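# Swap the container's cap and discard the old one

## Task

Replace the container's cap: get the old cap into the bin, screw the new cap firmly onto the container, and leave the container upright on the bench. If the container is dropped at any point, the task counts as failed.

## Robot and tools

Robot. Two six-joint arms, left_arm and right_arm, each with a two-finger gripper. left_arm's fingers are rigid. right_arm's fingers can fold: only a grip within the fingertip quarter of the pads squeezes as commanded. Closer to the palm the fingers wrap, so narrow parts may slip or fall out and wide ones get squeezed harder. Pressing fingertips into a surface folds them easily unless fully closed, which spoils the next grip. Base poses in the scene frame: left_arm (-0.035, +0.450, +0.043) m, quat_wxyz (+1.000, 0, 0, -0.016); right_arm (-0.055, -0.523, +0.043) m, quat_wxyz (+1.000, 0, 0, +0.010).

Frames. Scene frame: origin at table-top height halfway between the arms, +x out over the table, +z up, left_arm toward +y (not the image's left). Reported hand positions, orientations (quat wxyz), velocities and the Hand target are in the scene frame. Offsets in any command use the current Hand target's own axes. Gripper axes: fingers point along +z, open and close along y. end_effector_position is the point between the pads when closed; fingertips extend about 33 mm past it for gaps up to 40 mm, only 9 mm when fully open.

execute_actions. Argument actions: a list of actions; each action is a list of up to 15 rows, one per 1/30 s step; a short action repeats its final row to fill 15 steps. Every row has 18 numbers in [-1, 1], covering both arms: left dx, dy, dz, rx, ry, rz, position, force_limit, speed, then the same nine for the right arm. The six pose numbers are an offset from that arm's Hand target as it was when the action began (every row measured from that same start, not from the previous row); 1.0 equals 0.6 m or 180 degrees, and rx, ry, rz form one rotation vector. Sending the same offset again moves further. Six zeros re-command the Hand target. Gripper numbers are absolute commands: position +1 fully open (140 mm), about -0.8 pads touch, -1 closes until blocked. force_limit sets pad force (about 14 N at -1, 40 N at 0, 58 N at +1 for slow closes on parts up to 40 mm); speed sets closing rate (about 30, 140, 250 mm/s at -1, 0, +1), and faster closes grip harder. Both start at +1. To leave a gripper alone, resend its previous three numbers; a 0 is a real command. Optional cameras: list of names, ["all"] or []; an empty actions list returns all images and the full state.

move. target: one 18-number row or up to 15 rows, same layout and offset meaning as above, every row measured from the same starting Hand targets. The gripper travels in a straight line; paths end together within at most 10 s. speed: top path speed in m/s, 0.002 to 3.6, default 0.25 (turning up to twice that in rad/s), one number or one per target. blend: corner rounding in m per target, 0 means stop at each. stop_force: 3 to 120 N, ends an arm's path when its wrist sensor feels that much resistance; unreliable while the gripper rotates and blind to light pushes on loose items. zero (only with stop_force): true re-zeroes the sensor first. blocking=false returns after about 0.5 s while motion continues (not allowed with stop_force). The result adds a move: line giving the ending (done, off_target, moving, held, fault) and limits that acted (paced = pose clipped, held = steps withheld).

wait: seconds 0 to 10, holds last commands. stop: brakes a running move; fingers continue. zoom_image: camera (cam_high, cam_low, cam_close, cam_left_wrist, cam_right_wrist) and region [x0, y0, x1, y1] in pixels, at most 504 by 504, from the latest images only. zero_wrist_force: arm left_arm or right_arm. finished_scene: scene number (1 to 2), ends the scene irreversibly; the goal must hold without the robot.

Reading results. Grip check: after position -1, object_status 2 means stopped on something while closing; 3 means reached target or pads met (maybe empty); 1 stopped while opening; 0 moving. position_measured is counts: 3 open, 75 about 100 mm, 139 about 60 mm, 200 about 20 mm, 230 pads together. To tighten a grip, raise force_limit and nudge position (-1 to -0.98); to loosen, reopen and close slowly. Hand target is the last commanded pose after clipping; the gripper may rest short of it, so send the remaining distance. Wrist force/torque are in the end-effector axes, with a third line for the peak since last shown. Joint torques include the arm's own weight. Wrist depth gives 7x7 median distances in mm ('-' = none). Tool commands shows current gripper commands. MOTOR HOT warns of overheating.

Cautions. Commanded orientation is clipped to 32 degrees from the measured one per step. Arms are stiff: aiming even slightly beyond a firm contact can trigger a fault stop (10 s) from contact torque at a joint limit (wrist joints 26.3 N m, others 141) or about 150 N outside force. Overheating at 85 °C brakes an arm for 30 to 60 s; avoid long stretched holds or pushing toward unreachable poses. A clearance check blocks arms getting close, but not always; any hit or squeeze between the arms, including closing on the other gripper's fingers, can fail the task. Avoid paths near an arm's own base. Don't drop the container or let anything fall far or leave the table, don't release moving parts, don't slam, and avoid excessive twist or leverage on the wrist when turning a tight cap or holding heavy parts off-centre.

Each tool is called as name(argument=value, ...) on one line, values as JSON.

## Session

Scene 1 done. Now the second scene.

execute_actions(actions=[])

Scene clock: 0.00 s.
left_arm: end_effector_position=(+0.7871, +0.1026, +0.3939) position_measured=3 object_status=3 end_effector_quat_wxyz=(+0.311, +0.731, -0.514, +0.325) | right_arm: end_effector_position=(+0.5410, -0.5825, +0.1287) position_measured=3 object_status=3 end_effector_quat_wxyz=(-0.328, +0.760, -0.013, +0.561)
Joint positions: left_arm=[-0.272 -0.809 0.779 -2.115 -2.354 3.821] | right_arm=[-0.938 -0.773 2.376 -3.904 -0.211 2.858]
Joint velocities: within noise
Joint torques (N m): no reading
Wrist force (N): no reading
Wrist torque (N m): no reading
Wrist force, peak (N): no reading
Wrist depth (mm): cam_left_wrist=[976 - 854 929 972 1023 1056 / - - 764 793 841 870 904 / - 635 677 704 733 767 777 / 1106 137 603 623 645 665 132 / - 523 546 562 576 586 113 / - 487 499 510 524 536 538 / 449 448 459 470 478 492 502] | cam_right_wrist=[- - 1266 - - 568 488 / 1843 - 1585 - 637 484 376 / - - 1542 671 472 370 302 / - 145 651 463 361 294 131 / - 501 456 355 293 249 113 / 522 449 351 288 247 215 189 / 414 346 285 242 213 188 173]
Hand target: left_arm +0.7871, +0.1026, +0.3939; +0.311, +0.731, -0.514, +0.325 | right_arm +0.5410, -0.5825, +0.1287; -0.328, +0.760, -0.013, +0.561
Tool commands: left_gripper/position=+1.0 left_gripper/force_limit=+1.0 left_gripper/speed=+1.0 right_gripper/position=+1.0 right_gripper/force_limit=+1.0 right_gripper/speed=+1.0
camera_calibration:
cam_left_wrist: T_world_to_cam=[[-0.943214, -0.314708, 0.106327, 0.751677], [-0.322519, 0.790938, -0.519999, 0.37791], [0.0795498, -0.524763, -0.847523, 0.465155], [0, 0, 0, 1]] pos_world=[0.793872, 0.181752, 0.510818]
cam_right_wrist: T_world_to_cam=[[0.340972, -0.788481, -0.511894, -0.5711], [-0.640224, 0.203961, -0.740617, 0.563301], [0.688368, 0.580257, -0.43526, 0.161524], [0, 0, 0, 1]] pos_world=[0.44418, -0.658918, 0.195153]

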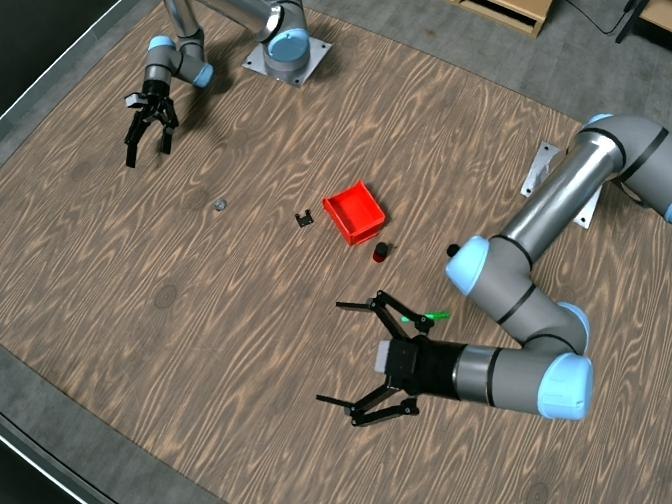

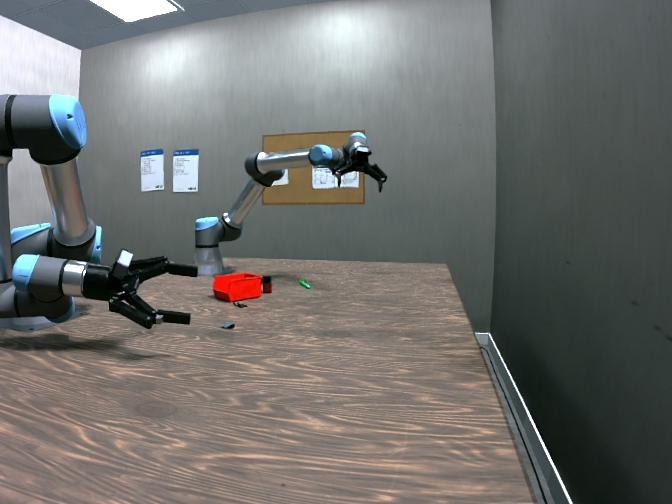

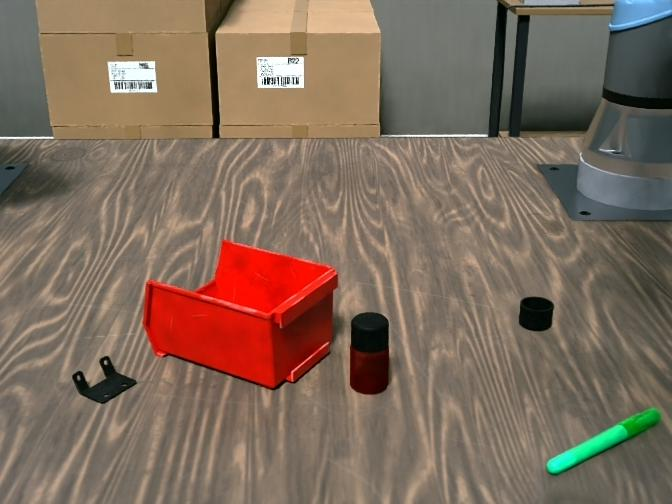

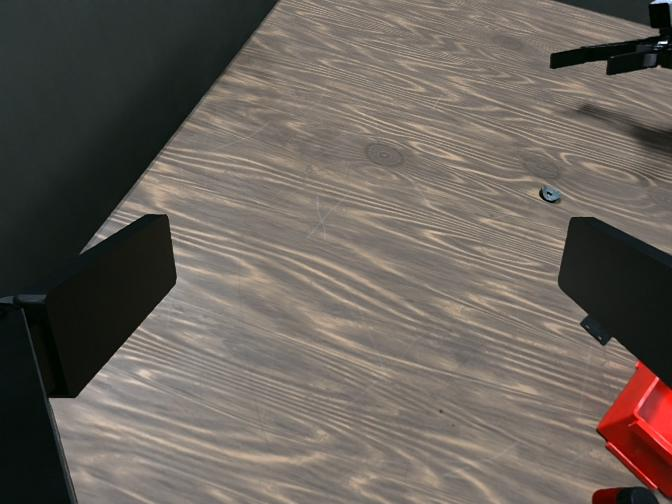

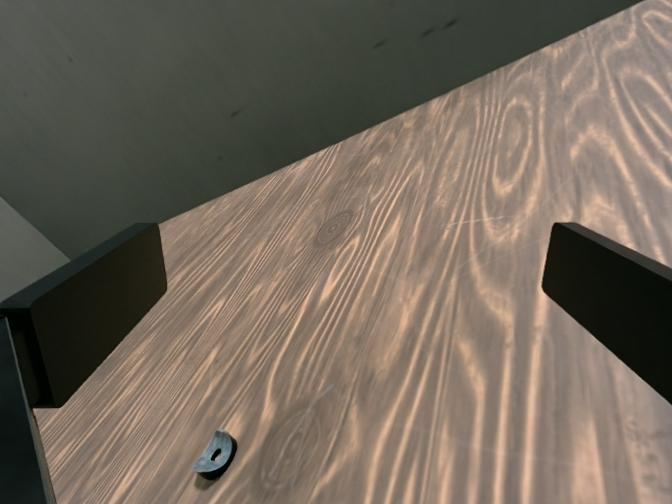

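zoom_image(camera="cam_close", region=[310, 280, 430, 420])

zoom_image(camera="cam_close", region=[490, 270, 590, 370])

zoom_image(camera="cam_close", region=[60, 220, 400, 440])

zoom_image(camera="cam_high", region=[280, 160, 480, 340])

Scaled by 3.600 from the camera's 672x504 image, which has a finer 960x720 frame.

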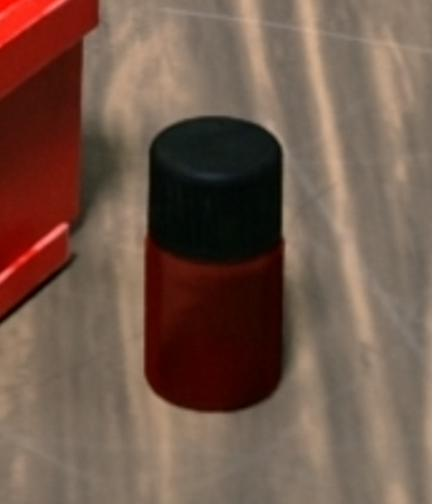

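Scaled by 5.040 from the camera's 672x504 image, which has a finer 960x720 frame.

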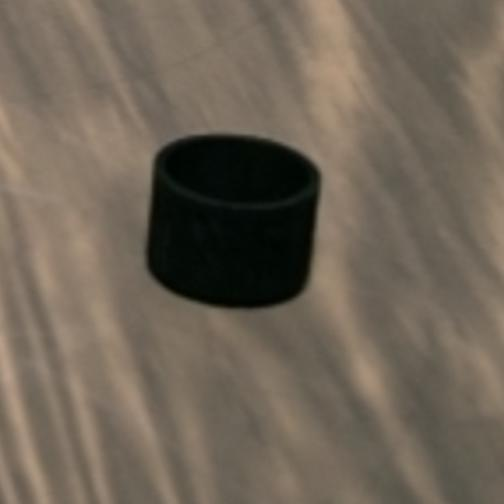

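Scaled by 1.482 from the camera's 672x504 image, which has a finer 960x720 frame.

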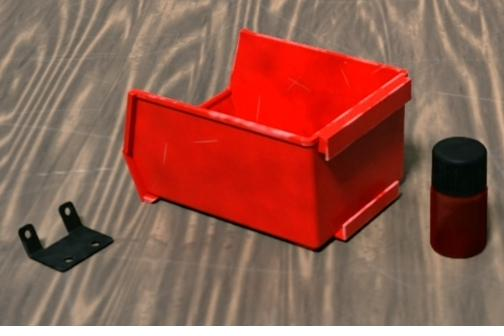

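Scaled by 2.520 from the camera's 672x504 image, which has a finer 960x720 frame.

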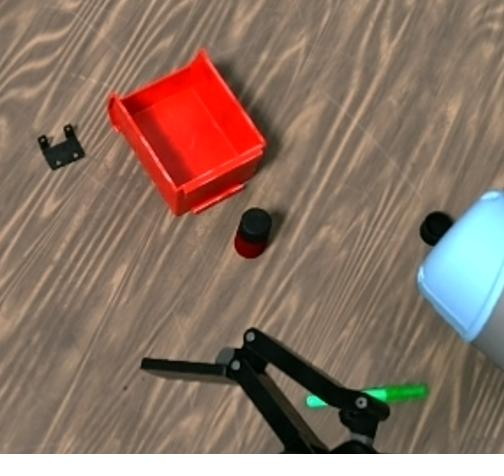

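move(target=[[-0.4829,0.2876,-0.1829,-0.1353,0.0808,0.1160,0.1,-1,0,0.0507,-0.5886,0.0594,-0.1615,-0.1597,0.0644,-0.15,-1,0],[-0.6446,0.3577,0.0897,-0.1353,0.0808,0.1160,0.1,-1,0,-0.3429,-0.9711,0.3640,-0.3229,-0.3194,0.1287,-0.15,-1,0]], speed=0.35, blend=[0.08,0], cameras=["cam_left_wrist","cam_right_wrist","cam_close"])

Scene clock: 179.77 s.
left_arm: end_effector_position=(+0.4903, +0.2122, +0.0802) position_measured=117 object_status=3 end_effector_quat_wxyz=(-0.455, -0.499, +0.650, -0.350) | right_arm: end_effector_position=(+0.4506, +0.0601, +0.2202) position_measured=148 object_status=3 end_effector_quat_wxyz=(+0.000, +0.966, -0.259, +0.000)
Joint positions: left_arm=[-0.118 -0.891 1.85 -2.232 -2.776 5.03] | right_arm=[0.663 -0.887 0.898 -1.581 -1.57 4.349]
Joint torques (N m): left_arm=[-5.9 -36.41 -7.51 -3.87 -2.69 -1.49] | right_arm=[10.72 -45.81 -32.68 -0.66 -2.11 1.85]
Wrist force (N): left_arm=[-0.6 0.0 0.1] | right_arm=[-1.2 -0.7 1.7]
Wrist torque (N m): left_arm=[-0.04 0.08 0.02] | right_arm=[-0.14 0.12 -0.01]
Wrist force, peak (N): left_arm=[2.0 -0.3 0.5] | right_arm=[-2.2 -1.8 2.4]
Wrist depth (mm): cam_left_wrist=[693 689 683 681 683 675 673 / 455 456 456 362 397 452 451 / 341 340 341 322 337 337 338 / 272 283 137 271 260 135 269 / - - 218 225 224 113 89 / - - 193 193 193 - - / - - 161 169 173 - -] | cam_right_wrist=[320 319 319 321 319 323 325 / 337 337 338 337 335 337 335 / 353 353 358 354 353 355 357 / 377 377 151 380 147 342 384 / - 92 87 403 403 81 86 / - 75 430 435 438 - 72 / - - 467 468 - - -]
Hand target: left_arm +0.4903, +0.2122, +0.0801; -0.455, -0.499, +0.650, -0.350 | right_arm +0.4506, +0.0601, +0.2202; +0.000, +0.966, -0.259, +0.000
Off the commanded pose: left_arm 0.000 m, 0 deg | right_arm 0.000 m, 0 deg.
move: done
camera_calibration:
cam_left_wrist: T_world_to_cam=[[-0.975398, 0.220427, -0.00330184, 0.450477], [0.14812, 0.644199, -0.750378, -0.148773], [-0.163276, -0.732407, -0.661, 0.428585], [0, 0, 0, 1]] pos_world=[0.531409, 0.310441, 0.173146]
cam_right_wrist: T_world_to_cam=[[-0.500384, -0.865773, 0.00730421, 0.282704], [-0.813564, 0.473062, 0.338122, 0.266508], [-0.296192, 0.163249, -0.941074, 0.470792], [0, 0, 0, 1]] pos_world=[0.497727, 0.0418261, 0.350873]
Images, in order (width x height): cam_close 672x504, cam_left_wrist 672x504, cam_right_wrist 672x504.

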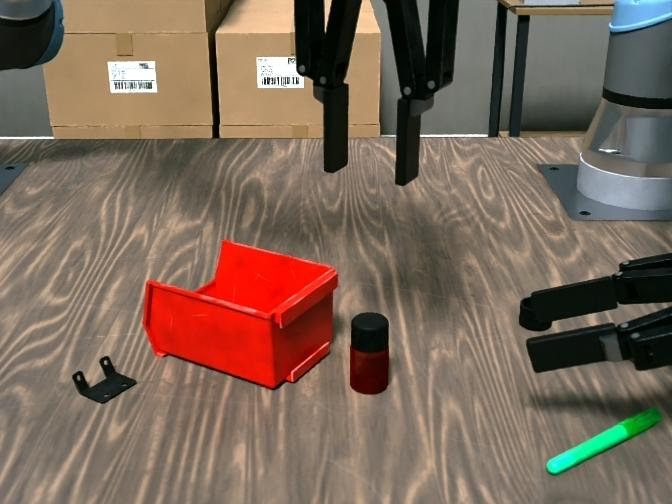

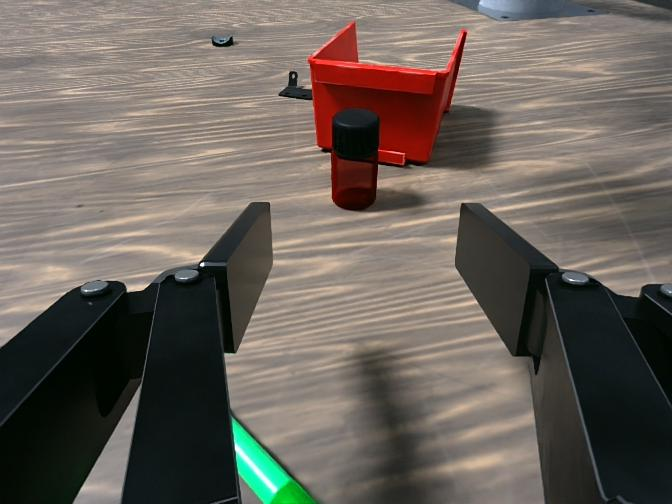

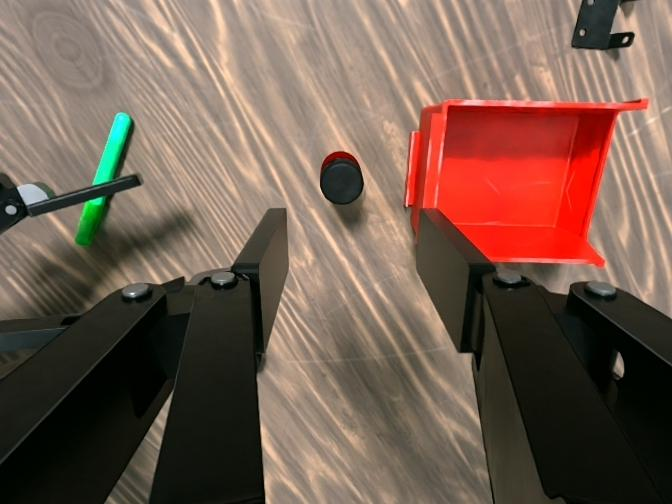

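zoom_image(camera="cam_right_wrist", region=[290, 130, 400, 240])

zoom_image(camera="cam_left_wrist", region=[270, 80, 470, 230])

Scaled by 4.582 from the camera's 672x504 image, which has a finer 960x720 frame.

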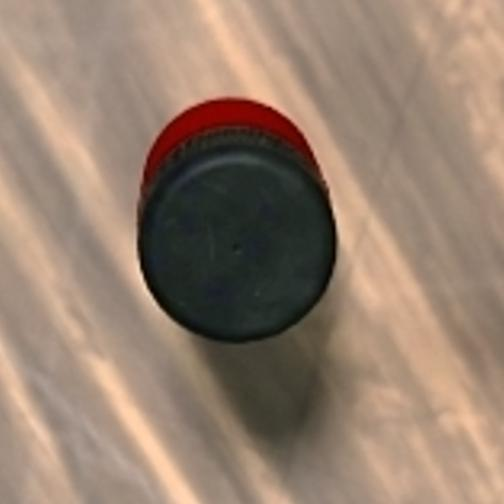

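Scaled by 2.520 from the camera's 672x504 image, which has a finer 960x720 frame.

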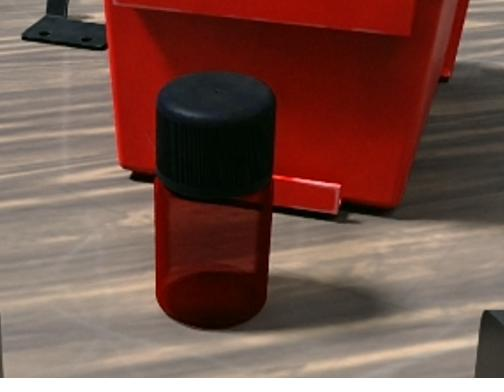

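move(target=[0,-0.0022,0.25,0,0,0,0.1,-1,0,-0.002,-0.0025,0.1503,0,0,-0.0833,-0.15,-1,0], speed=0.12, cameras=["cam_left_wrist","cam_right_wrist","cam_close"])

zoom_image(camera="cam_left_wrist", region=[250, 60, 480, 360])

zoom_image(camera="cam_right_wrist", region=[260, 130, 450, 320])

zoom_image(camera="cam_close", region=[290, 240, 450, 420])

Scene clock: 222.27 s.
left_arm: end_effector_position=(+0.4552, +0.0757, +0.0289) position_measured=117 object_status=3 end_effector_quat_wxyz=(-0.455, -0.498, +0.650, -0.350) end_effector_velocity=(-0.001, -0.001, +0.000) end_effector_angular_velocity=(+0.001, +0.000, +0.000) | right_arm: end_effector_position=(+0.4503, +0.0621, +0.1300) position_measured=148 object_status=3 end_effector_quat_wxyz=(+0.000, +0.991, -0.131, +0.000)
Joint positions: left_arm=[-0.365 -0.671 1.9 -3.154 -2.769 4.335] | right_arm=[0.665 -0.854 1.073 -1.79 -1.57 4.089]
Joint velocities: left_arm=[-0.002 0 0.001 -0.005 0.001 -0.004] | right_arm=[within noise]
Joint torques (N m): left_arm=[-6.58 -38.95 -2.5 -4.36 -0.75 -1.28] | right_arm=[2.74 -46.45 -14.42 -4.53 2.15 -2.14]
Wrist force (N): left_arm=[-0.5 0.1 0.2] | right_arm=[-1.1 -0.6 1.4]
Wrist torque (N m): left_arm=[0.02 0.06 0.04] | right_arm=[-0.12 0.09 0.06]
Wrist force, peak (N): left_arm=[-0.8 -0.1 -0.7] | right_arm=[-1.1 -0.6 2.0]
Wrist depth (mm): cam_left_wrist=[480 479 479 81 - 515 475 / 318 318 319 196 - 295 314 / 239 238 238 128 133 237 237 / 191 191 161 190 183 182 189 / - - 153 158 159 123 90 / - - 136 136 135 136 - / - - 119 119 119 118 -] | cam_right_wrist=[235 237 238 237 237 239 239 / 249 192 204 249 251 252 252 / 182 265 264 260 262 261 261 / 190 216 152 265 148 276 271 / - 92 87 302 297 81 86 / - 75 317 322 322 - 72 / - - 346 347 - - -]
Hand target: left_arm +0.4552, +0.0757, +0.0289; -0.455, -0.499, +0.650, -0.350 | right_arm +0.4503, +0.0620, +0.1300; +0.000, +0.991, -0.131, +0.000
Off the commanded pose: left_arm 0.000 m, 0 deg | right_arm 0.000 m, 0 deg.
move: done
camera_calibration:
cam_left_wrist: T_world_to_cam=[[-0.975333, 0.220712, -0.00330883, 0.446176], [0.148319, 0.644178, -0.750357, -0.0941715], [-0.163481, -0.732339, -0.661025, 0.289145], [0, 0, 0, 1]] pos_world=[0.496408, 0.173939, 0.121946]
cam_right_wrist: T_world_to_cam=[[-0.259355, -0.965754, 0.00740073, 0.182558], [-0.908243, 0.246502, 0.338128, 0.352549], [-0.328373, 0.0809737, -0.941071, 0.405104], [0, 0, 0, 1]] pos_world=[0.500573, 0.0565994, 0.260673]
Images, in order (width x height): cam_close 672x504, cam_left_wrist 672x504, cam_right_wrist 672x504.

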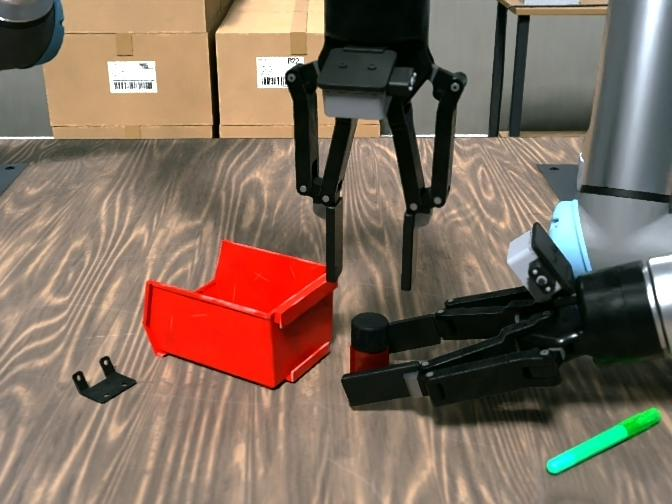

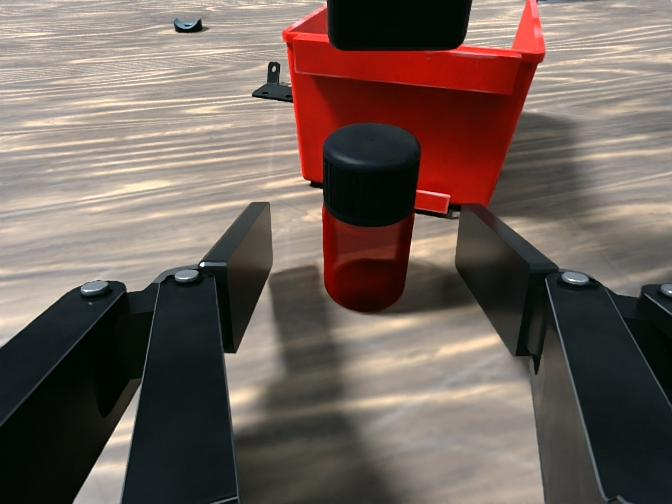

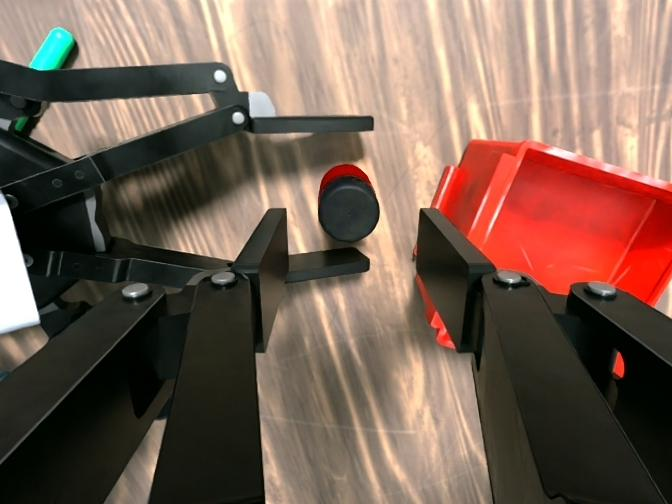

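Scaled by 1.680 from the camera's 672x504 image, which has a finer 960x720 frame.

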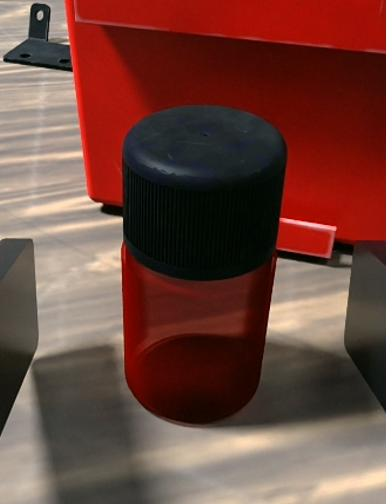

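Scaled by 2.653 from the camera's 672x504 image, which has a finer 960x720 frame.

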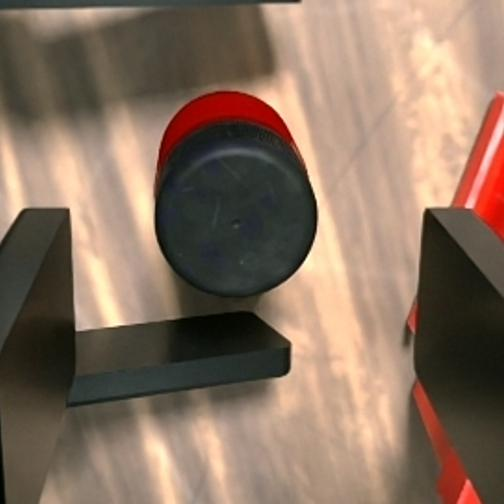

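Scaled by 2.800 from the camera's 672x504 image, which has a finer 960x720 frame.

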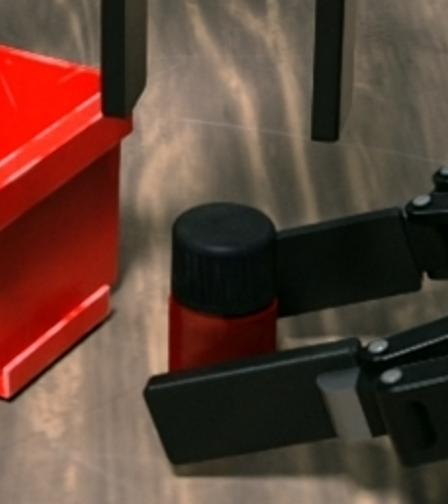

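move(target=[0,0,0,0,0,0,-1,-1,-1,0,0,0,0,0,0,-0.15,-1,0], speed=0.05)

wait(seconds=1.0)

move(target=[0,0,0,0,0,0,-0.98,0.2,-1,0,0,0,0,0,0,-0.15,-1,0], speed=0.05)

wait(seconds=0.7, cameras=["cam_left_wrist","cam_right_wrist"])

zoom_image(camera="cam_left_wrist", region=[250, 60, 480, 360])

zoom_image(camera="cam_right_wrist", region=[260, 130, 450, 320])

Scene clock: 243.73 s.
left_arm: end_effector_position=(+0.4552, +0.0757, +0.0289) position_measured=182 object_status=0 end_effector_quat_wxyz=(-0.455, -0.499, +0.650, -0.350) | right_arm: end_effector_position=(+0.4503, +0.0620, +0.1300) position_measured=148 object_status=3 end_effector_quat_wxyz=(+0.000, +0.991, -0.131, +0.000)
Joint positions: left_arm=[-0.365 -0.671 1.9 -3.154 -2.769 4.335] | right_arm=[0.665 -0.854 1.073 -1.79 -1.57 4.089]
Joint torques (N m): left_arm=[-5.68 -38.51 -2.5 -3.91 -0.83 -1.44] | right_arm=[-4.57 -48.03 -15.3 -4.47 2.21 -1.87]
Wrist force (N): left_arm=[0.7 0.2 -1.1] | right_arm=[-1.1 -0.6 1.1]
Wrist torque (N m): left_arm=[0.05 0.05 0.05] | right_arm=[-0.10 0.10 0.06]
Wrist force, peak (N): left_arm=[0.9 0.2 -1.1] | right_arm=[-1.5 -0.6 1.6]
Wrist depth (mm): cam_left_wrist=[482 480 480 81 - 525 470 / 320 320 318 189 182 316 314 / 239 238 239 131 202 237 236 / 191 191 191 176 176 190 189 / 164 80 91 159 153 91 85 / - - - 136 136 - - / - - - 119 119 - -] | cam_right_wrist=[235 237 237 237 238 238 240 / 181 245 247 250 251 252 251 / 182 258 264 232 263 260 261 / 190 215 151 282 147 274 273 / - 92 87 300 296 81 86 / - 75 317 323 322 - 72 / - - 346 346 - - -]
Hand target: left_arm +0.4552, +0.0757, +0.0289; -0.455, -0.499, +0.650, -0.350 | right_arm +0.4503, +0.0620, +0.1300; +0.000, +0.991, -0.131, +0.000
Off the commanded pose: left_arm 0.000 m, 0 deg | right_arm 0.000 m, 0 deg.
move: done

Scene clock: 244.73 s.
left_arm: end_effector_position=(+0.4552, +0.0757, +0.0289) position_measured=182 object_status=2 end_effector_quat_wxyz=(-0.455, -0.499, +0.650, -0.350) | right_arm: end_effector_position=(+0.4503, +0.0620, +0.1300) position_measured=148 object_status=3 end_effector_quat_wxyz=(+0.000, +0.991, -0.131, +0.000)
Joint positions: left_arm=[-0.365 -0.671 1.9 -3.154 -2.769 4.335] | right_arm=[0.665 -0.854 1.073 -1.79 -1.57 4.089]
Joint torques (N m): left_arm=[-6.37 -38.82 -3.14 -2.36 -0.83 -1.35] | right_arm=[-4.05 -50.07 -15.23 -4.66 2.07 -2.05]
Wrist force (N): left_arm=[0.9 -0.1 -1.3] | right_arm=[-1.2 -0.7 1.3]
Wrist torque (N m): left_arm=[-0.02 0.02 0.05] | right_arm=[-0.12 0.12 0.06]
Wrist force, peak (N): left_arm=[0.7 -0.2 -1.4] | right_arm=[-1.2 -0.7 1.7]
Wrist depth (mm): cam_left_wrist=[481 479 481 81 - 429 472 / 320 319 317 189 184 297 316 / 239 239 238 131 202 226 237 / 191 190 190 176 171 189 189 / 164 80 91 158 153 91 85 / - - - 136 136 - - / - - - 119 119 - -] | cam_right_wrist=[234 236 237 238 238 238 239 / 181 244 247 250 250 251 252 / 182 258 264 232 263 260 262 / 190 214 152 282 147 274 271 / - 92 87 302 296 81 86 / - 75 317 322 322 - 72 / - - 345 347 - - -]
Hand target: left_arm +0.4552, +0.0757, +0.0289; -0.455, -0.499, +0.650, -0.350 | right_arm +0.4503, +0.0620, +0.1300; +0.000, +0.991, -0.131, +0.000
Tool commands: left_gripper/position=-1.0 left_gripper/force_limit=-1.0 left_gripper/speed=-1.0 right_gripper/position=-0.15 right_gripper/force_limit=-1.0 right_gripper/speed=+0.0
Off the commanded pose: left_arm 0.000 m, 0 deg | right_arm 0.000 m, 0 deg.
wait: 1.00 s; at rest by 0.17 s

Scene clock: 245.23 s.
left_arm: end_effector_position=(+0.4552, +0.0757, +0.0289) position_measured=184 object_status=0 end_effector_quat_wxyz=(-0.455, -0.499, +0.650, -0.350) | right_arm: end_effector_position=(+0.4503, +0.0620, +0.1300) position_measured=148 object_status=3 end_effector_quat_wxyz=(+0.000, +0.991, -0.131, +0.000)
Joint positions: left_arm=[-0.365 -0.671 1.9 -3.154 -2.769 4.335] | right_arm=[0.665 -0.854 1.073 -1.79 -1.57 4.089]
Joint torques (N m): left_arm=[-6.9 -37.81 -3.42 -1.72 -0.88 -1.24] | right_arm=[-4.87 -50.7 -15.1 -4.8 2.12 -2.06]
Wrist force (N): left_arm=[2.3 -0.3 -2.5] | right_arm=[-0.9 -0.4 1.7]
Wrist torque (N m): left_arm=[0.02 0.04 0.07] | right_arm=[-0.07 0.06 0.06]
Wrist force, peak (N): left_arm=[2.4 -0.4 -2.8] | right_arm=[-1.4 -0.6 1.7]
Wrist depth (mm): cam_left_wrist=[486 480 479 81 - 531 473 / 321 318 318 - - 316 315 / 239 238 238 131 202 226 236 / 191 191 191 176 171 189 189 / 164 80 - 158 153 93 85 / - - - 136 136 - - / - - - 119 119 - -] | cam_right_wrist=[234 237 237 238 237 238 240 / 181 244 246 250 250 252 252 / 181 257 259 232 262 261 261 / 190 213 152 281 147 274 271 / - 92 87 299 297 81 87 / - 75 317 322 323 - 72 / - - 346 350 - - -]
Hand target: left_arm +0.4552, +0.0757, +0.0289; -0.455, -0.499, +0.650, -0.350 | right_arm +0.4503, +0.0620, +0.1300; +0.000, +0.991, -0.131, +0.000
Off the commanded pose: left_arm 0.000 m, 0 deg | right_arm 0.000 m, 0 deg.
move: done

Scene clock: 245.93 s.
left_arm: end_effector_position=(+0.4552, +0.0757, +0.0289) position_measured=184 object_status=2 end_effector_quat_wxyz=(-0.455, -0.499, +0.650, -0.350) | right_arm: end_effector_position=(+0.4503, +0.0620, +0.1300) position_measured=148 object_status=3 end_effector_quat_wxyz=(+0.000, +0.991, -0.131, +0.000)
Joint positions: left_arm=[-0.365 -0.671 1.9 -3.154 -2.769 4.335] | right_arm=[0.665 -0.854 1.073 -1.79 -1.57 4.089]
Joint torques (N m): left_arm=[-6.06 -38.92 -3.98 -1.56 -0.81 -1.41] | right_arm=[-4.75 -51.53 -15.84 -4.74 2.14 -1.95]
Wrist force (N): left_arm=[2.2 -0.1 -2.5] | right_arm=[-1.4 -0.3 1.5]
Wrist torque (N m): left_arm=[0.06 0.06 0.07] | right_arm=[-0.05 0.16 0.07]
Wrist force, peak (N): left_arm=[2.6 -0.4 -2.7] | right_arm=[-1.4 -0.5 1.6]
Wrist depth (mm): cam_left_wrist=[481 478 482 81 - 471 471 / 319 319 317 - - 313 315 / 239 238 238 131 202 236 237 / 191 191 191 176 171 190 189 / 165 80 - 158 153 93 85 / - - - 136 136 - - / - - - 119 119 - -] | cam_right_wrist=[234 236 237 237 238 237 239 / 180 244 247 251 250 252 252 / 181 258 258 232 262 260 261 / 190 214 152 282 148 274 270 / - 92 87 300 296 81 86 / - 75 317 321 324 - 72 / - - 346 347 - - -]
Hand target: left_arm +0.4552, +0.0757, +0.0289; -0.455, -0.499, +0.650, -0.350 | right_arm +0.4503, +0.0620, +0.1300; +0.000, +0.991, -0.131, +0.000
Tool commands: left_gripper/position=-0.98 left_gripper/force_limit=+0.2 left_gripper/speed=-1.0 right_gripper/position=-0.15 right_gripper/force_limit=-1.0 right_gripper/speed=+0.0
Off the commanded pose: left_arm 0.000 m, 0 deg | right_arm 0.000 m, 0 deg.
wait: 0.70 s; at rest by 0.17 s
camera_calibration:
cam_left_wrist: T_world_to_cam=[[-0.975348, 0.22065, -0.00323506, 0.446207], [0.148225, 0.644201, -0.750356, -0.0940648], [-0.163482, -0.732338, -0.661026, 0.289072], [0, 0, 0, 1]] pos_world=[0.496408, 0.173839, 0.121946]
cam_right_wrist: T_world_to_cam=[[-0.259355, -0.965754, 0.00740073, 0.182558], [-0.908243, 0.246502, 0.338128, 0.352549], [-0.328373, 0.0809737, -0.941071, 0.405104], [0, 0, 0, 1]] pos_world=[0.500573, 0.0565994, 0.260673]
Images, in order (width x height): cam_left_wrist 672x504, cam_right_wrist 672x504.

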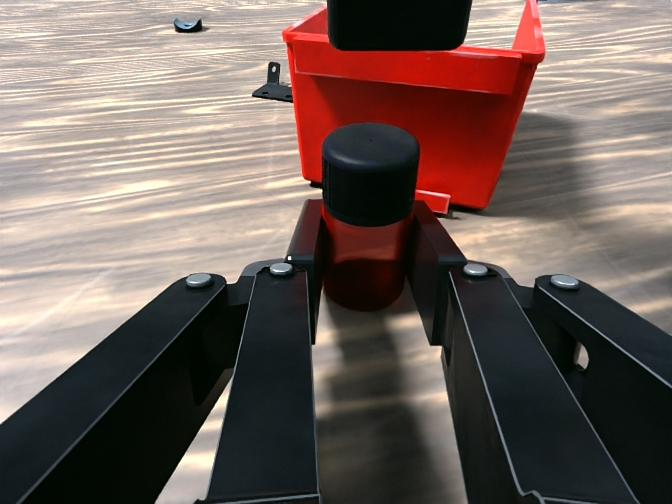

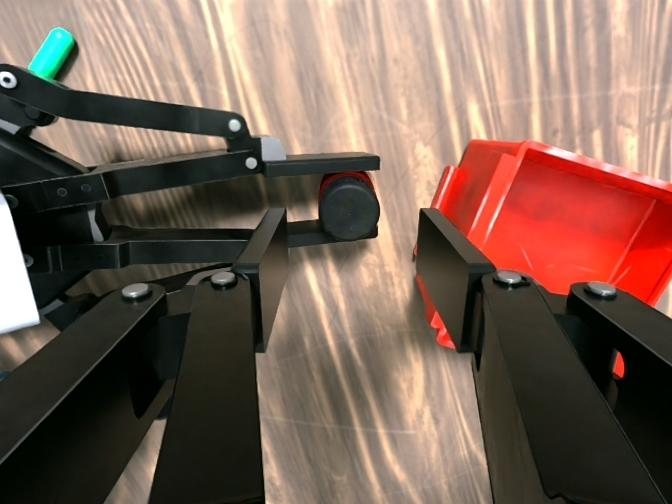

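Scaled by 1.680 from the camera's 672x504 image, which has a finer 960x720 frame.

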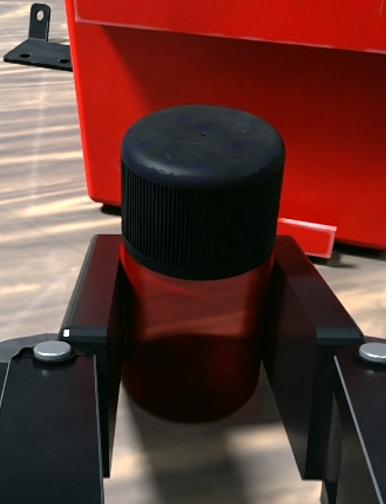

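Scaled by 2.653 from the camera's 672x504 image, which has a finer 960x720 frame.

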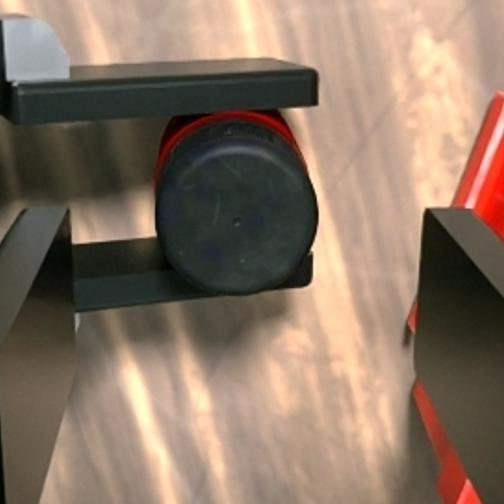

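move(target=[0,0,0,0,0,0,-0.98,0.2,-1,0,0,0.0833,0,0,0,-0.15,-1,0], speed=0.08, stop_force=6, cameras=["cam_left_wrist","cam_close"])

zoom_image(camera="cam_left_wrist", region=[220, 20, 520, 260])

zoom_image(camera="cam_close", region=[290, 240, 450, 420])

Scene clock: 254.27 s.
left_arm: end_effector_position=(+0.4552, +0.0757, +0.0289) position_measured=184 object_status=2 end_effector_quat_wxyz=(-0.455, -0.499, +0.650, -0.350) | right_arm: end_effector_position=(+0.4503, +0.0620, +0.0801) position_measured=148 object_status=3 end_effector_quat_wxyz=(+0.000, +0.991, -0.131, +0.000)
Joint positions: left_arm=[-0.365 -0.671 1.9 -3.154 -2.769 4.335] | right_arm=[0.665 -0.819 1.144 -1.895 -1.57 4.089]
Joint torques (N m): left_arm=[-6 -38.62 -5.07 -1.65 -0.82 -1.3] | right_arm=[7.24 -46.4 -14.73 -4.63 -0.34 1.21]
Wrist force (N): left_arm=[2.2 -0.2 -2.7] | right_arm=[-1.3 -0.9 1.6]
Wrist torque (N m): left_arm=[0.02 0.06 0.07] | right_arm=[-0.17 0.12 0.06]
Wrist force, peak (N): left_arm=[2.4 0.0 -2.9] | right_arm=[-1.2 -0.8 2.2]
Wrist depth (mm): cam_left_wrist=[481 479 480 - - 469 471 / 319 319 317 - 175 295 314 / 239 238 238 - 194 225 236 / 191 190 190 176 139 190 189 / 164 80 - 158 153 93 85 / - - - 136 136 - - / - - - 119 119 - -] | cam_right_wrist=[191 191 191 191 192 193 193 / 197 149 199 202 202 203 204 / 208 166 167 194 212 179 210 / 221 221 151 159 158 148 224 / - 92 87 242 241 81 86 / - 75 256 260 260 - 72 / - - 279 280 - - -]
Hand target: left_arm +0.4552, +0.0757, +0.0289; -0.455, -0.499, +0.650, -0.350 | right_arm +0.4503, +0.0621, +0.0801; +0.000, +0.991, -0.131, +0.000
Off the commanded pose: left_arm 0.000 m, 0 deg | right_arm 0.000 m, 0 deg.
move: done
camera_calibration:
cam_left_wrist: T_world_to_cam=[[-0.975348, 0.22065, -0.00323506, 0.446207], [0.148225, 0.644201, -0.750356, -0.0940648], [-0.163482, -0.732338, -0.661026, 0.289072], [0, 0, 0, 1]] pos_world=[0.496408, 0.173839, 0.121946]
Images, in order (width x height): cam_close 672x504, cam_left_wrist 672x504.

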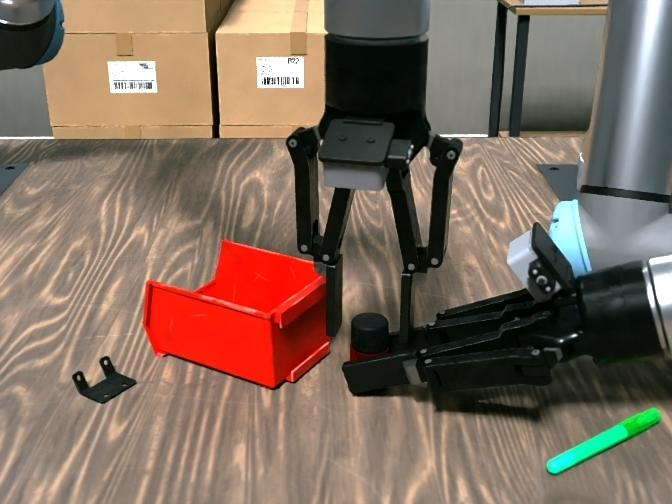

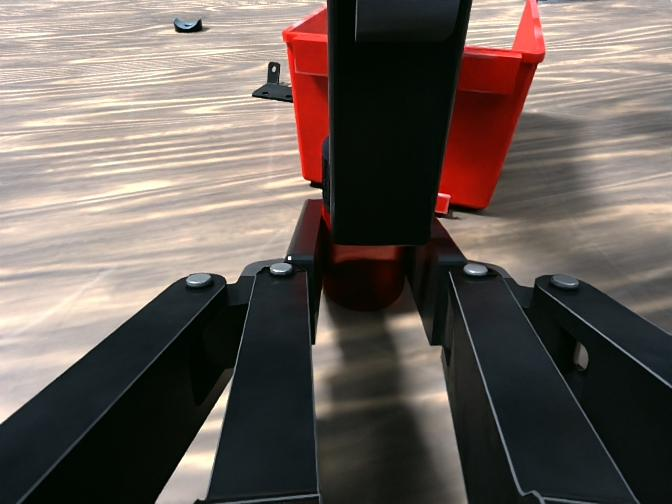

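Scaled by 1.680 from the camera's 672x504 image, which has a finer 960x720 frame.

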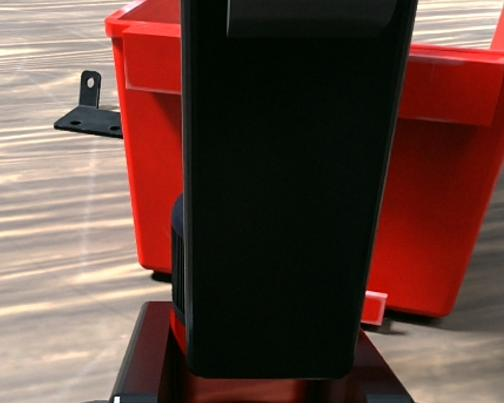

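Scaled by 2.800 from the camera's 672x504 image, which has a finer 960x720 frame.

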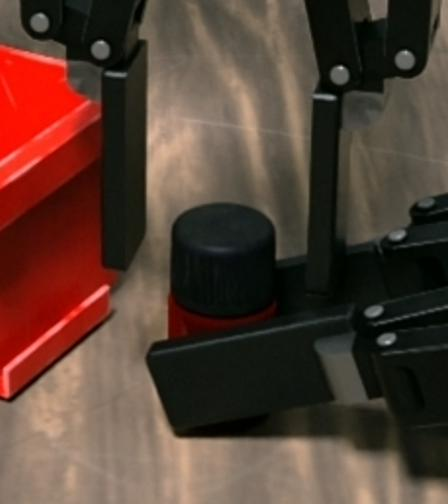

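move(target=[0,0,0,0,0,0,-0.98,0.2,-1,0,0,0,0,0,0,-1,-1,-1], speed=0.05)

wait(seconds=1.0, cameras=["cam_right_wrist","cam_close"])

zoom_image(camera="cam_close", region=[290, 240, 450, 420])

zoom_image(camera="cam_right_wrist", region=[260, 150, 450, 340])

Scene clock: 263.00 s.
left_arm: end_effector_position=(+0.4552, +0.0757, +0.0289) position_measured=184 object_status=2 end_effector_quat_wxyz=(-0.455, -0.499, +0.650, -0.350) | right_arm: end_effector_position=(+0.4503, +0.0621, +0.0801) position_measured=184 object_status=0 end_effector_quat_wxyz=(+0.000, +0.991, -0.131, +0.000)
Joint positions: left_arm=[-0.365 -0.671 1.9 -3.154 -2.769 4.335] | right_arm=[0.665 -0.819 1.144 -1.895 -1.57 4.089]
Joint torques (N m): left_arm=[-7.17 -38.55 -6.14 -1.52 -0.96 -1.23] | right_arm=[9.79 -46.35 -14.87 -3.44 -0.33 1.44]
Wrist force (N): left_arm=[1.8 0.5 -2.4] | right_arm=[-1.2 -0.2 -1.3]
Wrist torque (N m): left_arm=[0.09 0.04 0.08] | right_arm=[-0.11 0.11 0.07]
Wrist force, peak (N): left_arm=[2.6 0.0 -2.8] | right_arm=[-1.4 -0.8 1.7]
Wrist depth (mm): cam_left_wrist=[482 481 480 - - 512 470 / 318 319 318 102 176 295 314 / 239 239 239 115 190 226 237 / 191 191 191 176 139 190 189 / 164 80 - 158 153 93 85 / - - - 136 136 - - / - - - 119 119 - -] | cam_right_wrist=[191 191 191 192 192 192 193 / 197 149 200 202 202 203 203 / 208 166 169 194 212 179 210 / 221 220 221 157 157 155 224 / 156 87 87 240 93 93 232 / - - 61 257 - 64 70 / - - - 279 - - 66]
Hand target: left_arm +0.4552, +0.0757, +0.0289; -0.455, -0.499, +0.650, -0.350 | right_arm +0.4503, +0.0621, +0.0801; +0.000, +0.991, -0.131, +0.000
Off the commanded pose: left_arm 0.000 m, 0 deg | right_arm 0.000 m, 0 deg.
move: done

Scene clock: 264.00 s.
left_arm: end_effector_position=(+0.4552, +0.0757, +0.0289) position_measured=184 object_status=2 end_effector_quat_wxyz=(-0.455, -0.499, +0.650, -0.350) | right_arm: end_effector_position=(+0.4503, +0.0621, +0.0801) position_measured=184 object_status=2 end_effector_quat_wxyz=(+0.000, +0.991, -0.131, +0.000)
Joint positions: left_arm=[-0.365 -0.671 1.9 -3.154 -2.769 4.335] | right_arm=[0.665 -0.819 1.144 -1.895 -1.57 4.089]
Joint torques (N m): left_arm=[-6.28 -38.37 -6.44 -1.54 -1.07 -1.09] | right_arm=[9.29 -46.93 -14.51 -0.83 -0.28 1.23]
Wrist force (N): left_arm=[1.8 0.3 -2.7] | right_arm=[-1.5 -0.2 -1.1]
Wrist torque (N m): left_arm=[0.04 0.05 0.08] | right_arm=[-0.09 0.17 0.06]
Wrist force, peak (N): left_arm=[1.9 0.1 -2.9] | right_arm=[-1.5 0.0 -1.5]
Wrist depth (mm): cam_left_wrist=[483 480 479 - - 531 471 / 319 318 317 102 - 315 315 / 239 239 239 116 121 226 236 / 191 191 191 176 171 190 189 / 164 80 - 158 153 93 85 / - - - 136 136 - - / - - - 119 119 - -] | cam_right_wrist=[191 192 191 192 192 193 193 / 197 149 200 202 203 203 203 / 208 165 169 194 212 179 210 / 221 220 222 157 158 155 223 / 156 87 87 239 93 93 233 / - - 61 258 - 64 70 / - - - 279 - - 66]
Hand target: left_arm +0.4552, +0.0757, +0.0289; -0.455, -0.499, +0.650, -0.350 | right_arm +0.4503, +0.0621, +0.0801; +0.000, +0.991, -0.131, +0.000
Tool commands: left_gripper/position=-0.98 left_gripper/force_limit=+0.2 left_gripper/speed=-1.0 right_gripper/position=-1.0 right_gripper/force_limit=-1.0 right_gripper/speed=-1.0
Off the commanded pose: left_arm 0.000 m, 0 deg | right_arm 0.000 m, 0 deg.
wait: 1.00 s; at rest by 0.17 s
camera_calibration:
cam_right_wrist: T_world_to_cam=[[-0.259355, -0.965754, 0.00740073, 0.182928], [-0.908243, 0.246502, 0.338128, 0.369456], [-0.328373, 0.0809737, -0.941071, 0.35805], [0, 0, 0, 1]] pos_world=[0.500573, 0.0565994, 0.210673]
Images, in order (width x height): cam_close 672x504, cam_right_wrist 672x504.

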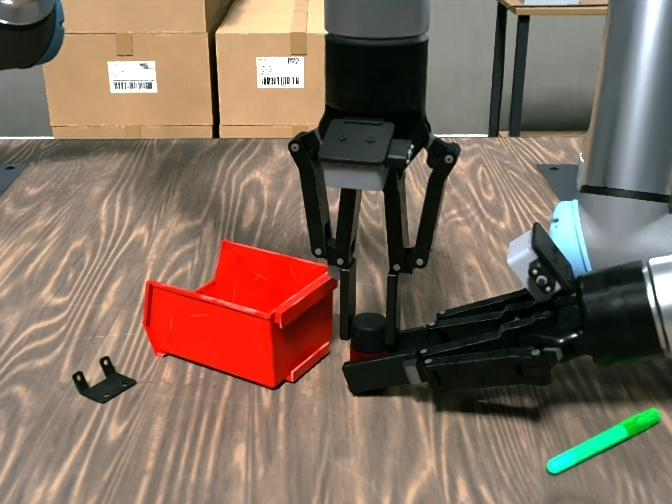

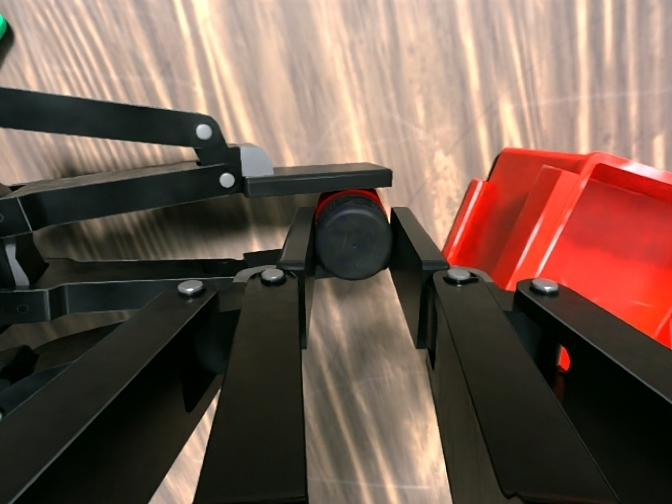

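Scaled by 2.800 from the camera's 672x504 image, which has a finer 960x720 frame.

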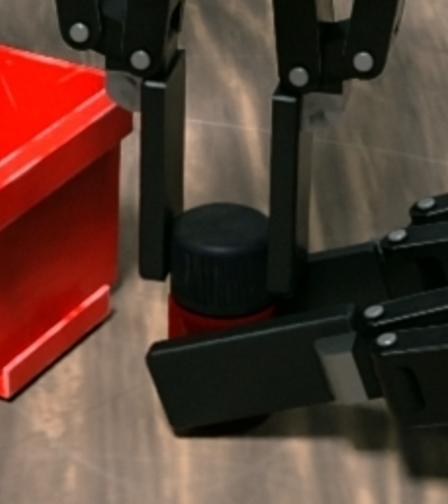

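Scaled by 2.653 from the camera's 672x504 image, which has a finer 960x720 frame.

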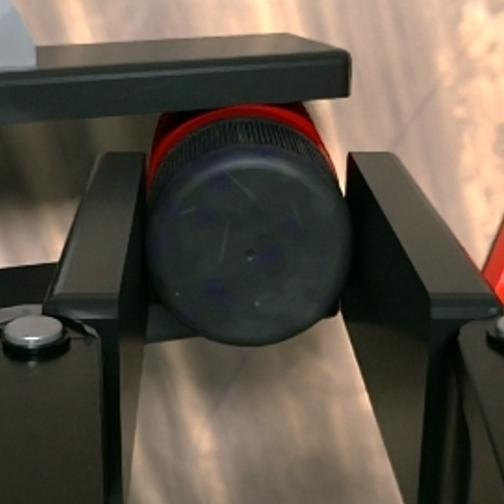

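move(target=[0,0,0,0,0,0,-0.98,0.2,-1,0,0,0,0,0,0,-0.98,0.3,-1], speed=0.05)

wait(seconds=0.6)

move(target=[0,0,0,0,0,0,-0.98,0.2,-1,0,0,-0.0003,0,0,-0.1667,-0.98,0.3,-1], speed=0.25)

Scene clock: 287.33 s.
left_arm: end_effector_position=(+0.4552, +0.0757, +0.0289) position_measured=184 object_status=2 end_effector_quat_wxyz=(-0.455, -0.499, +0.650, -0.350) | right_arm: end_effector_position=(+0.4503, +0.0621, +0.0801) position_measured=187 object_status=0 end_effector_quat_wxyz=(+0.000, +0.991, -0.131, +0.000)
Joint positions: left_arm=[-0.365 -0.671 1.9 -3.154 -2.769 4.335] | right_arm=[0.665 -0.819 1.144 -1.895 -1.57 4.089]
Joint torques (N m): left_arm=[-6.62 -39.64 -7.78 -1.56 -0.93 -0.93] | right_arm=[9.71 -46.42 -15.16 -0.72 -0.3 1.31]
Wrist force (N): left_arm=[1.8 0.1 -3.5] | right_arm=[-2.9 1.2 -7.2]
Wrist torque (N m): left_arm=[0.03 0.04 0.04] | right_arm=[-0.15 0.15 0.08]
Wrist force, peak (N): left_arm=[1.8 0.1 -3.5] | right_arm=[-2.9 1.6 -7.6]
Wrist depth (mm): cam_left_wrist=[483 481 478 - - 473 470 / 320 319 318 102 175 295 314 / 239 239 239 116 120 225 236 / 191 191 190 176 171 189 189 / 164 80 - 158 153 93 85 / - - - 136 136 - - / - - - 119 119 - -] | cam_right_wrist=[191 192 192 192 192 192 193 / 197 149 200 203 203 203 203 / 209 165 168 193 213 179 211 / 221 221 222 157 145 155 224 / 156 87 87 239 93 93 232 / - - 61 260 - 64 70 / - - - 280 - - 66]
Hand target: left_arm +0.4552, +0.0757, +0.0289; -0.455, -0.499, +0.650, -0.350 | right_arm +0.4503, +0.0621, +0.0801; +0.000, +0.991, -0.131, +0.000
Off the commanded pose: left_arm 0.000 m, 0 deg | right_arm 0.000 m, 0 deg.
move: done

Scene clock: 287.93 s.
left_arm: end_effector_position=(+0.4552, +0.0757, +0.0289) position_measured=184 object_status=2 end_effector_quat_wxyz=(-0.455, -0.499, +0.650, -0.350) | right_arm: end_effector_position=(+0.4503, +0.0621, +0.0801) position_measured=187 object_status=2 end_effector_quat_wxyz=(+0.000, +0.991, -0.131, +0.000)
Joint positions: left_arm=[-0.365 -0.671 1.9 -3.154 -2.769 4.335] | right_arm=[0.665 -0.819 1.144 -1.895 -1.57 4.089]
Joint torques (N m): left_arm=[-5.91 -39.7 -7.27 -1.63 -1.07 -1.05] | right_arm=[9.73 -46.57 -15.67 -0.88 -0.24 1.28]
Wrist force (N): left_arm=[1.9 0.1 -2.9] | right_arm=[-2.7 1.3 -7.3]
Wrist torque (N m): left_arm=[0.03 0.03 0.05] | right_arm=[-0.14 0.10 0.07]
Wrist force, peak (N): left_arm=[1.9 -0.3 -3.4] | right_arm=[-3.1 1.6 -7.5]
Wrist depth (mm): cam_left_wrist=[480 479 477 - - 527 469 / 318 321 317 102 - 315 315 / 239 239 239 116 121 225 236 / 191 191 191 176 170 190 190 / 164 80 - 158 153 93 85 / - - - 136 136 - - / - - - 119 119 - -] | cam_right_wrist=[191 192 192 192 192 192 193 / 197 149 200 203 203 203 203 / 208 165 168 193 212 180 211 / 221 221 222 157 145 155 224 / 157 87 87 240 93 93 234 / - - 61 260 - 64 70 / - - - 280 - - 66]
Hand target: left_arm +0.4552, +0.0757, +0.0289; -0.455, -0.499, +0.650, -0.350 | right_arm +0.4503, +0.0621, +0.0801; +0.000, +0.991, -0.131, +0.000
Tool commands: left_gripper/position=-0.98 left_gripper/force_limit=+0.2 left_gripper/speed=-1.0 right_gripper/position=-0.98 right_gripper/force_limit=+0.3 right_gripper/speed=-1.0
Off the commanded pose: left_arm 0.000 m, 0 deg | right_arm 0.000 m, 0 deg.
wait: 0.60 s; at rest by 0.17 s

Scene clock: 289.73 s.
left_arm: end_effector_position=(+0.4552, +0.0757, +0.0289) position_measured=184 object_status=2 end_effector_quat_wxyz=(-0.455, -0.499, +0.650, -0.350) | right_arm: end_effector_position=(+0.4503, +0.0621, +0.0802) position_measured=187 object_status=2 end_effector_quat_wxyz=(+0.000, +0.992, +0.130, +0.000)
Joint positions: left_arm=[-0.365 -0.671 1.9 -3.154 -2.769 4.335] | right_arm=[0.665 -0.819 1.144 -1.895 -1.57 3.566]
Joint torques (N m): left_arm=[-5.83 -39.37 -8.4 -1.72 -1.04 -0.99] | right_arm=[-3.42 -55.88 -15.1 -4.92 4.86 -1.95]
Wrist force (N): left_arm=[2.0 2.3 -12.0] | right_arm=[-7.3 11.0 -7.9]
Wrist torque (N m): left_arm=[0.05 0.22 -0.01] | right_arm=[-0.42 0.16 0.16]
Wrist force, peak (N): left_arm=[2.3 2.4 -15.1] | right_arm=[-8.2 12.1 -9.6]
Wrist depth (mm): cam_left_wrist=[479 479 480 - - 467 473 / 320 318 318 134 110 316 315 / 239 238 239 127 124 237 237 / 191 191 191 176 171 190 189 / 165 80 - 158 153 93 85 / - - - 135 136 - - / - - - 119 119 - -] | cam_right_wrist=[125 187 143 192 192 193 193 / 197 202 152 200 203 203 203 / 159 156 211 180 212 215 214 / 229 165 170 157 158 205 229 / 238 81 87 241 93 94 238 / - - 61 257 - 64 70 / - - - 280 - - 66]
Hand target: left_arm +0.4552, +0.0757, +0.0289; -0.455, -0.499, +0.650, -0.350 | right_arm +0.4503, +0.0621, +0.0802; +0.000, +0.992, +0.130, +0.000
Off the commanded pose: left_arm 0.000 m, 0 deg | right_arm 0.000 m, 0 deg.
move: done

move(target=[0,0,0,0,0,0,-0.98,0.2,-1,0.0009,0.0032,-0.0014,0,0,-0.3333,-0.98,0.3,-1], speed=0.3)

Scene clock: 310.47 s.
left_arm: end_effector_position=(+0.4552, +0.0757, +0.0289) position_measured=184 object_status=2 end_effector_quat_wxyz=(-0.455, -0.499, +0.650, -0.350) | right_arm: end_effector_position=(+0.4513, +0.0603, +0.0811) position_measured=187 object_status=2 end_effector_quat_wxyz=(+0.000, +0.794, +0.608, +0.000)
Joint positions: left_arm=[-0.365 -0.671 1.9 -3.154 -2.769 4.335] | right_arm=[0.662 -0.821 1.145 -1.895 -1.57 2.516]
Joint torques (N m): left_arm=[-6.46 -39.53 -9.85 -1.6 -1.06 -0.58] | right_arm=[-5.01 -62.86 -16.55 -1.72 3.03 -2.17]
Wrist force (N): left_arm=[2.7 2.6 -3.1] | right_arm=[-3.2 2.1 5.7]
Wrist torque (N m): left_arm=[0.05 0.12 0.13] | right_arm=[-0.07 0.14 0.08]
Wrist force, peak (N): left_arm=[2.5 2.5 -14.4] | right_arm=[-7.9 12.7 -7.9]
Wrist depth (mm): cam_left_wrist=[480 484 481 104 104 528 474 / 320 319 319 130 118 315 314 / 239 238 238 128 128 237 237 / 191 191 191 176 171 190 189 / 164 80 - 158 153 93 85 / - - - 136 135 - - / - - - 119 119 - -] | cam_right_wrist=[192 192 139 190 140 190 193 / 203 203 164 201 157 203 203 / 215 214 215 210 213 215 215 / 228 228 225 157 158 228 229 / 240 81 87 220 93 94 238 / - - 61 173 - 64 70 / - - - 272 - - 66]
Hand target: left_arm +0.4552, +0.0757, +0.0289; -0.455, -0.499, +0.650, -0.350 | right_arm +0.4513, +0.0603, +0.0811; +0.000, +0.794, +0.608, +0.000
Off the commanded pose: left_arm 0.000 m, 0 deg | right_arm 0.000 m, 0 deg.
move: done


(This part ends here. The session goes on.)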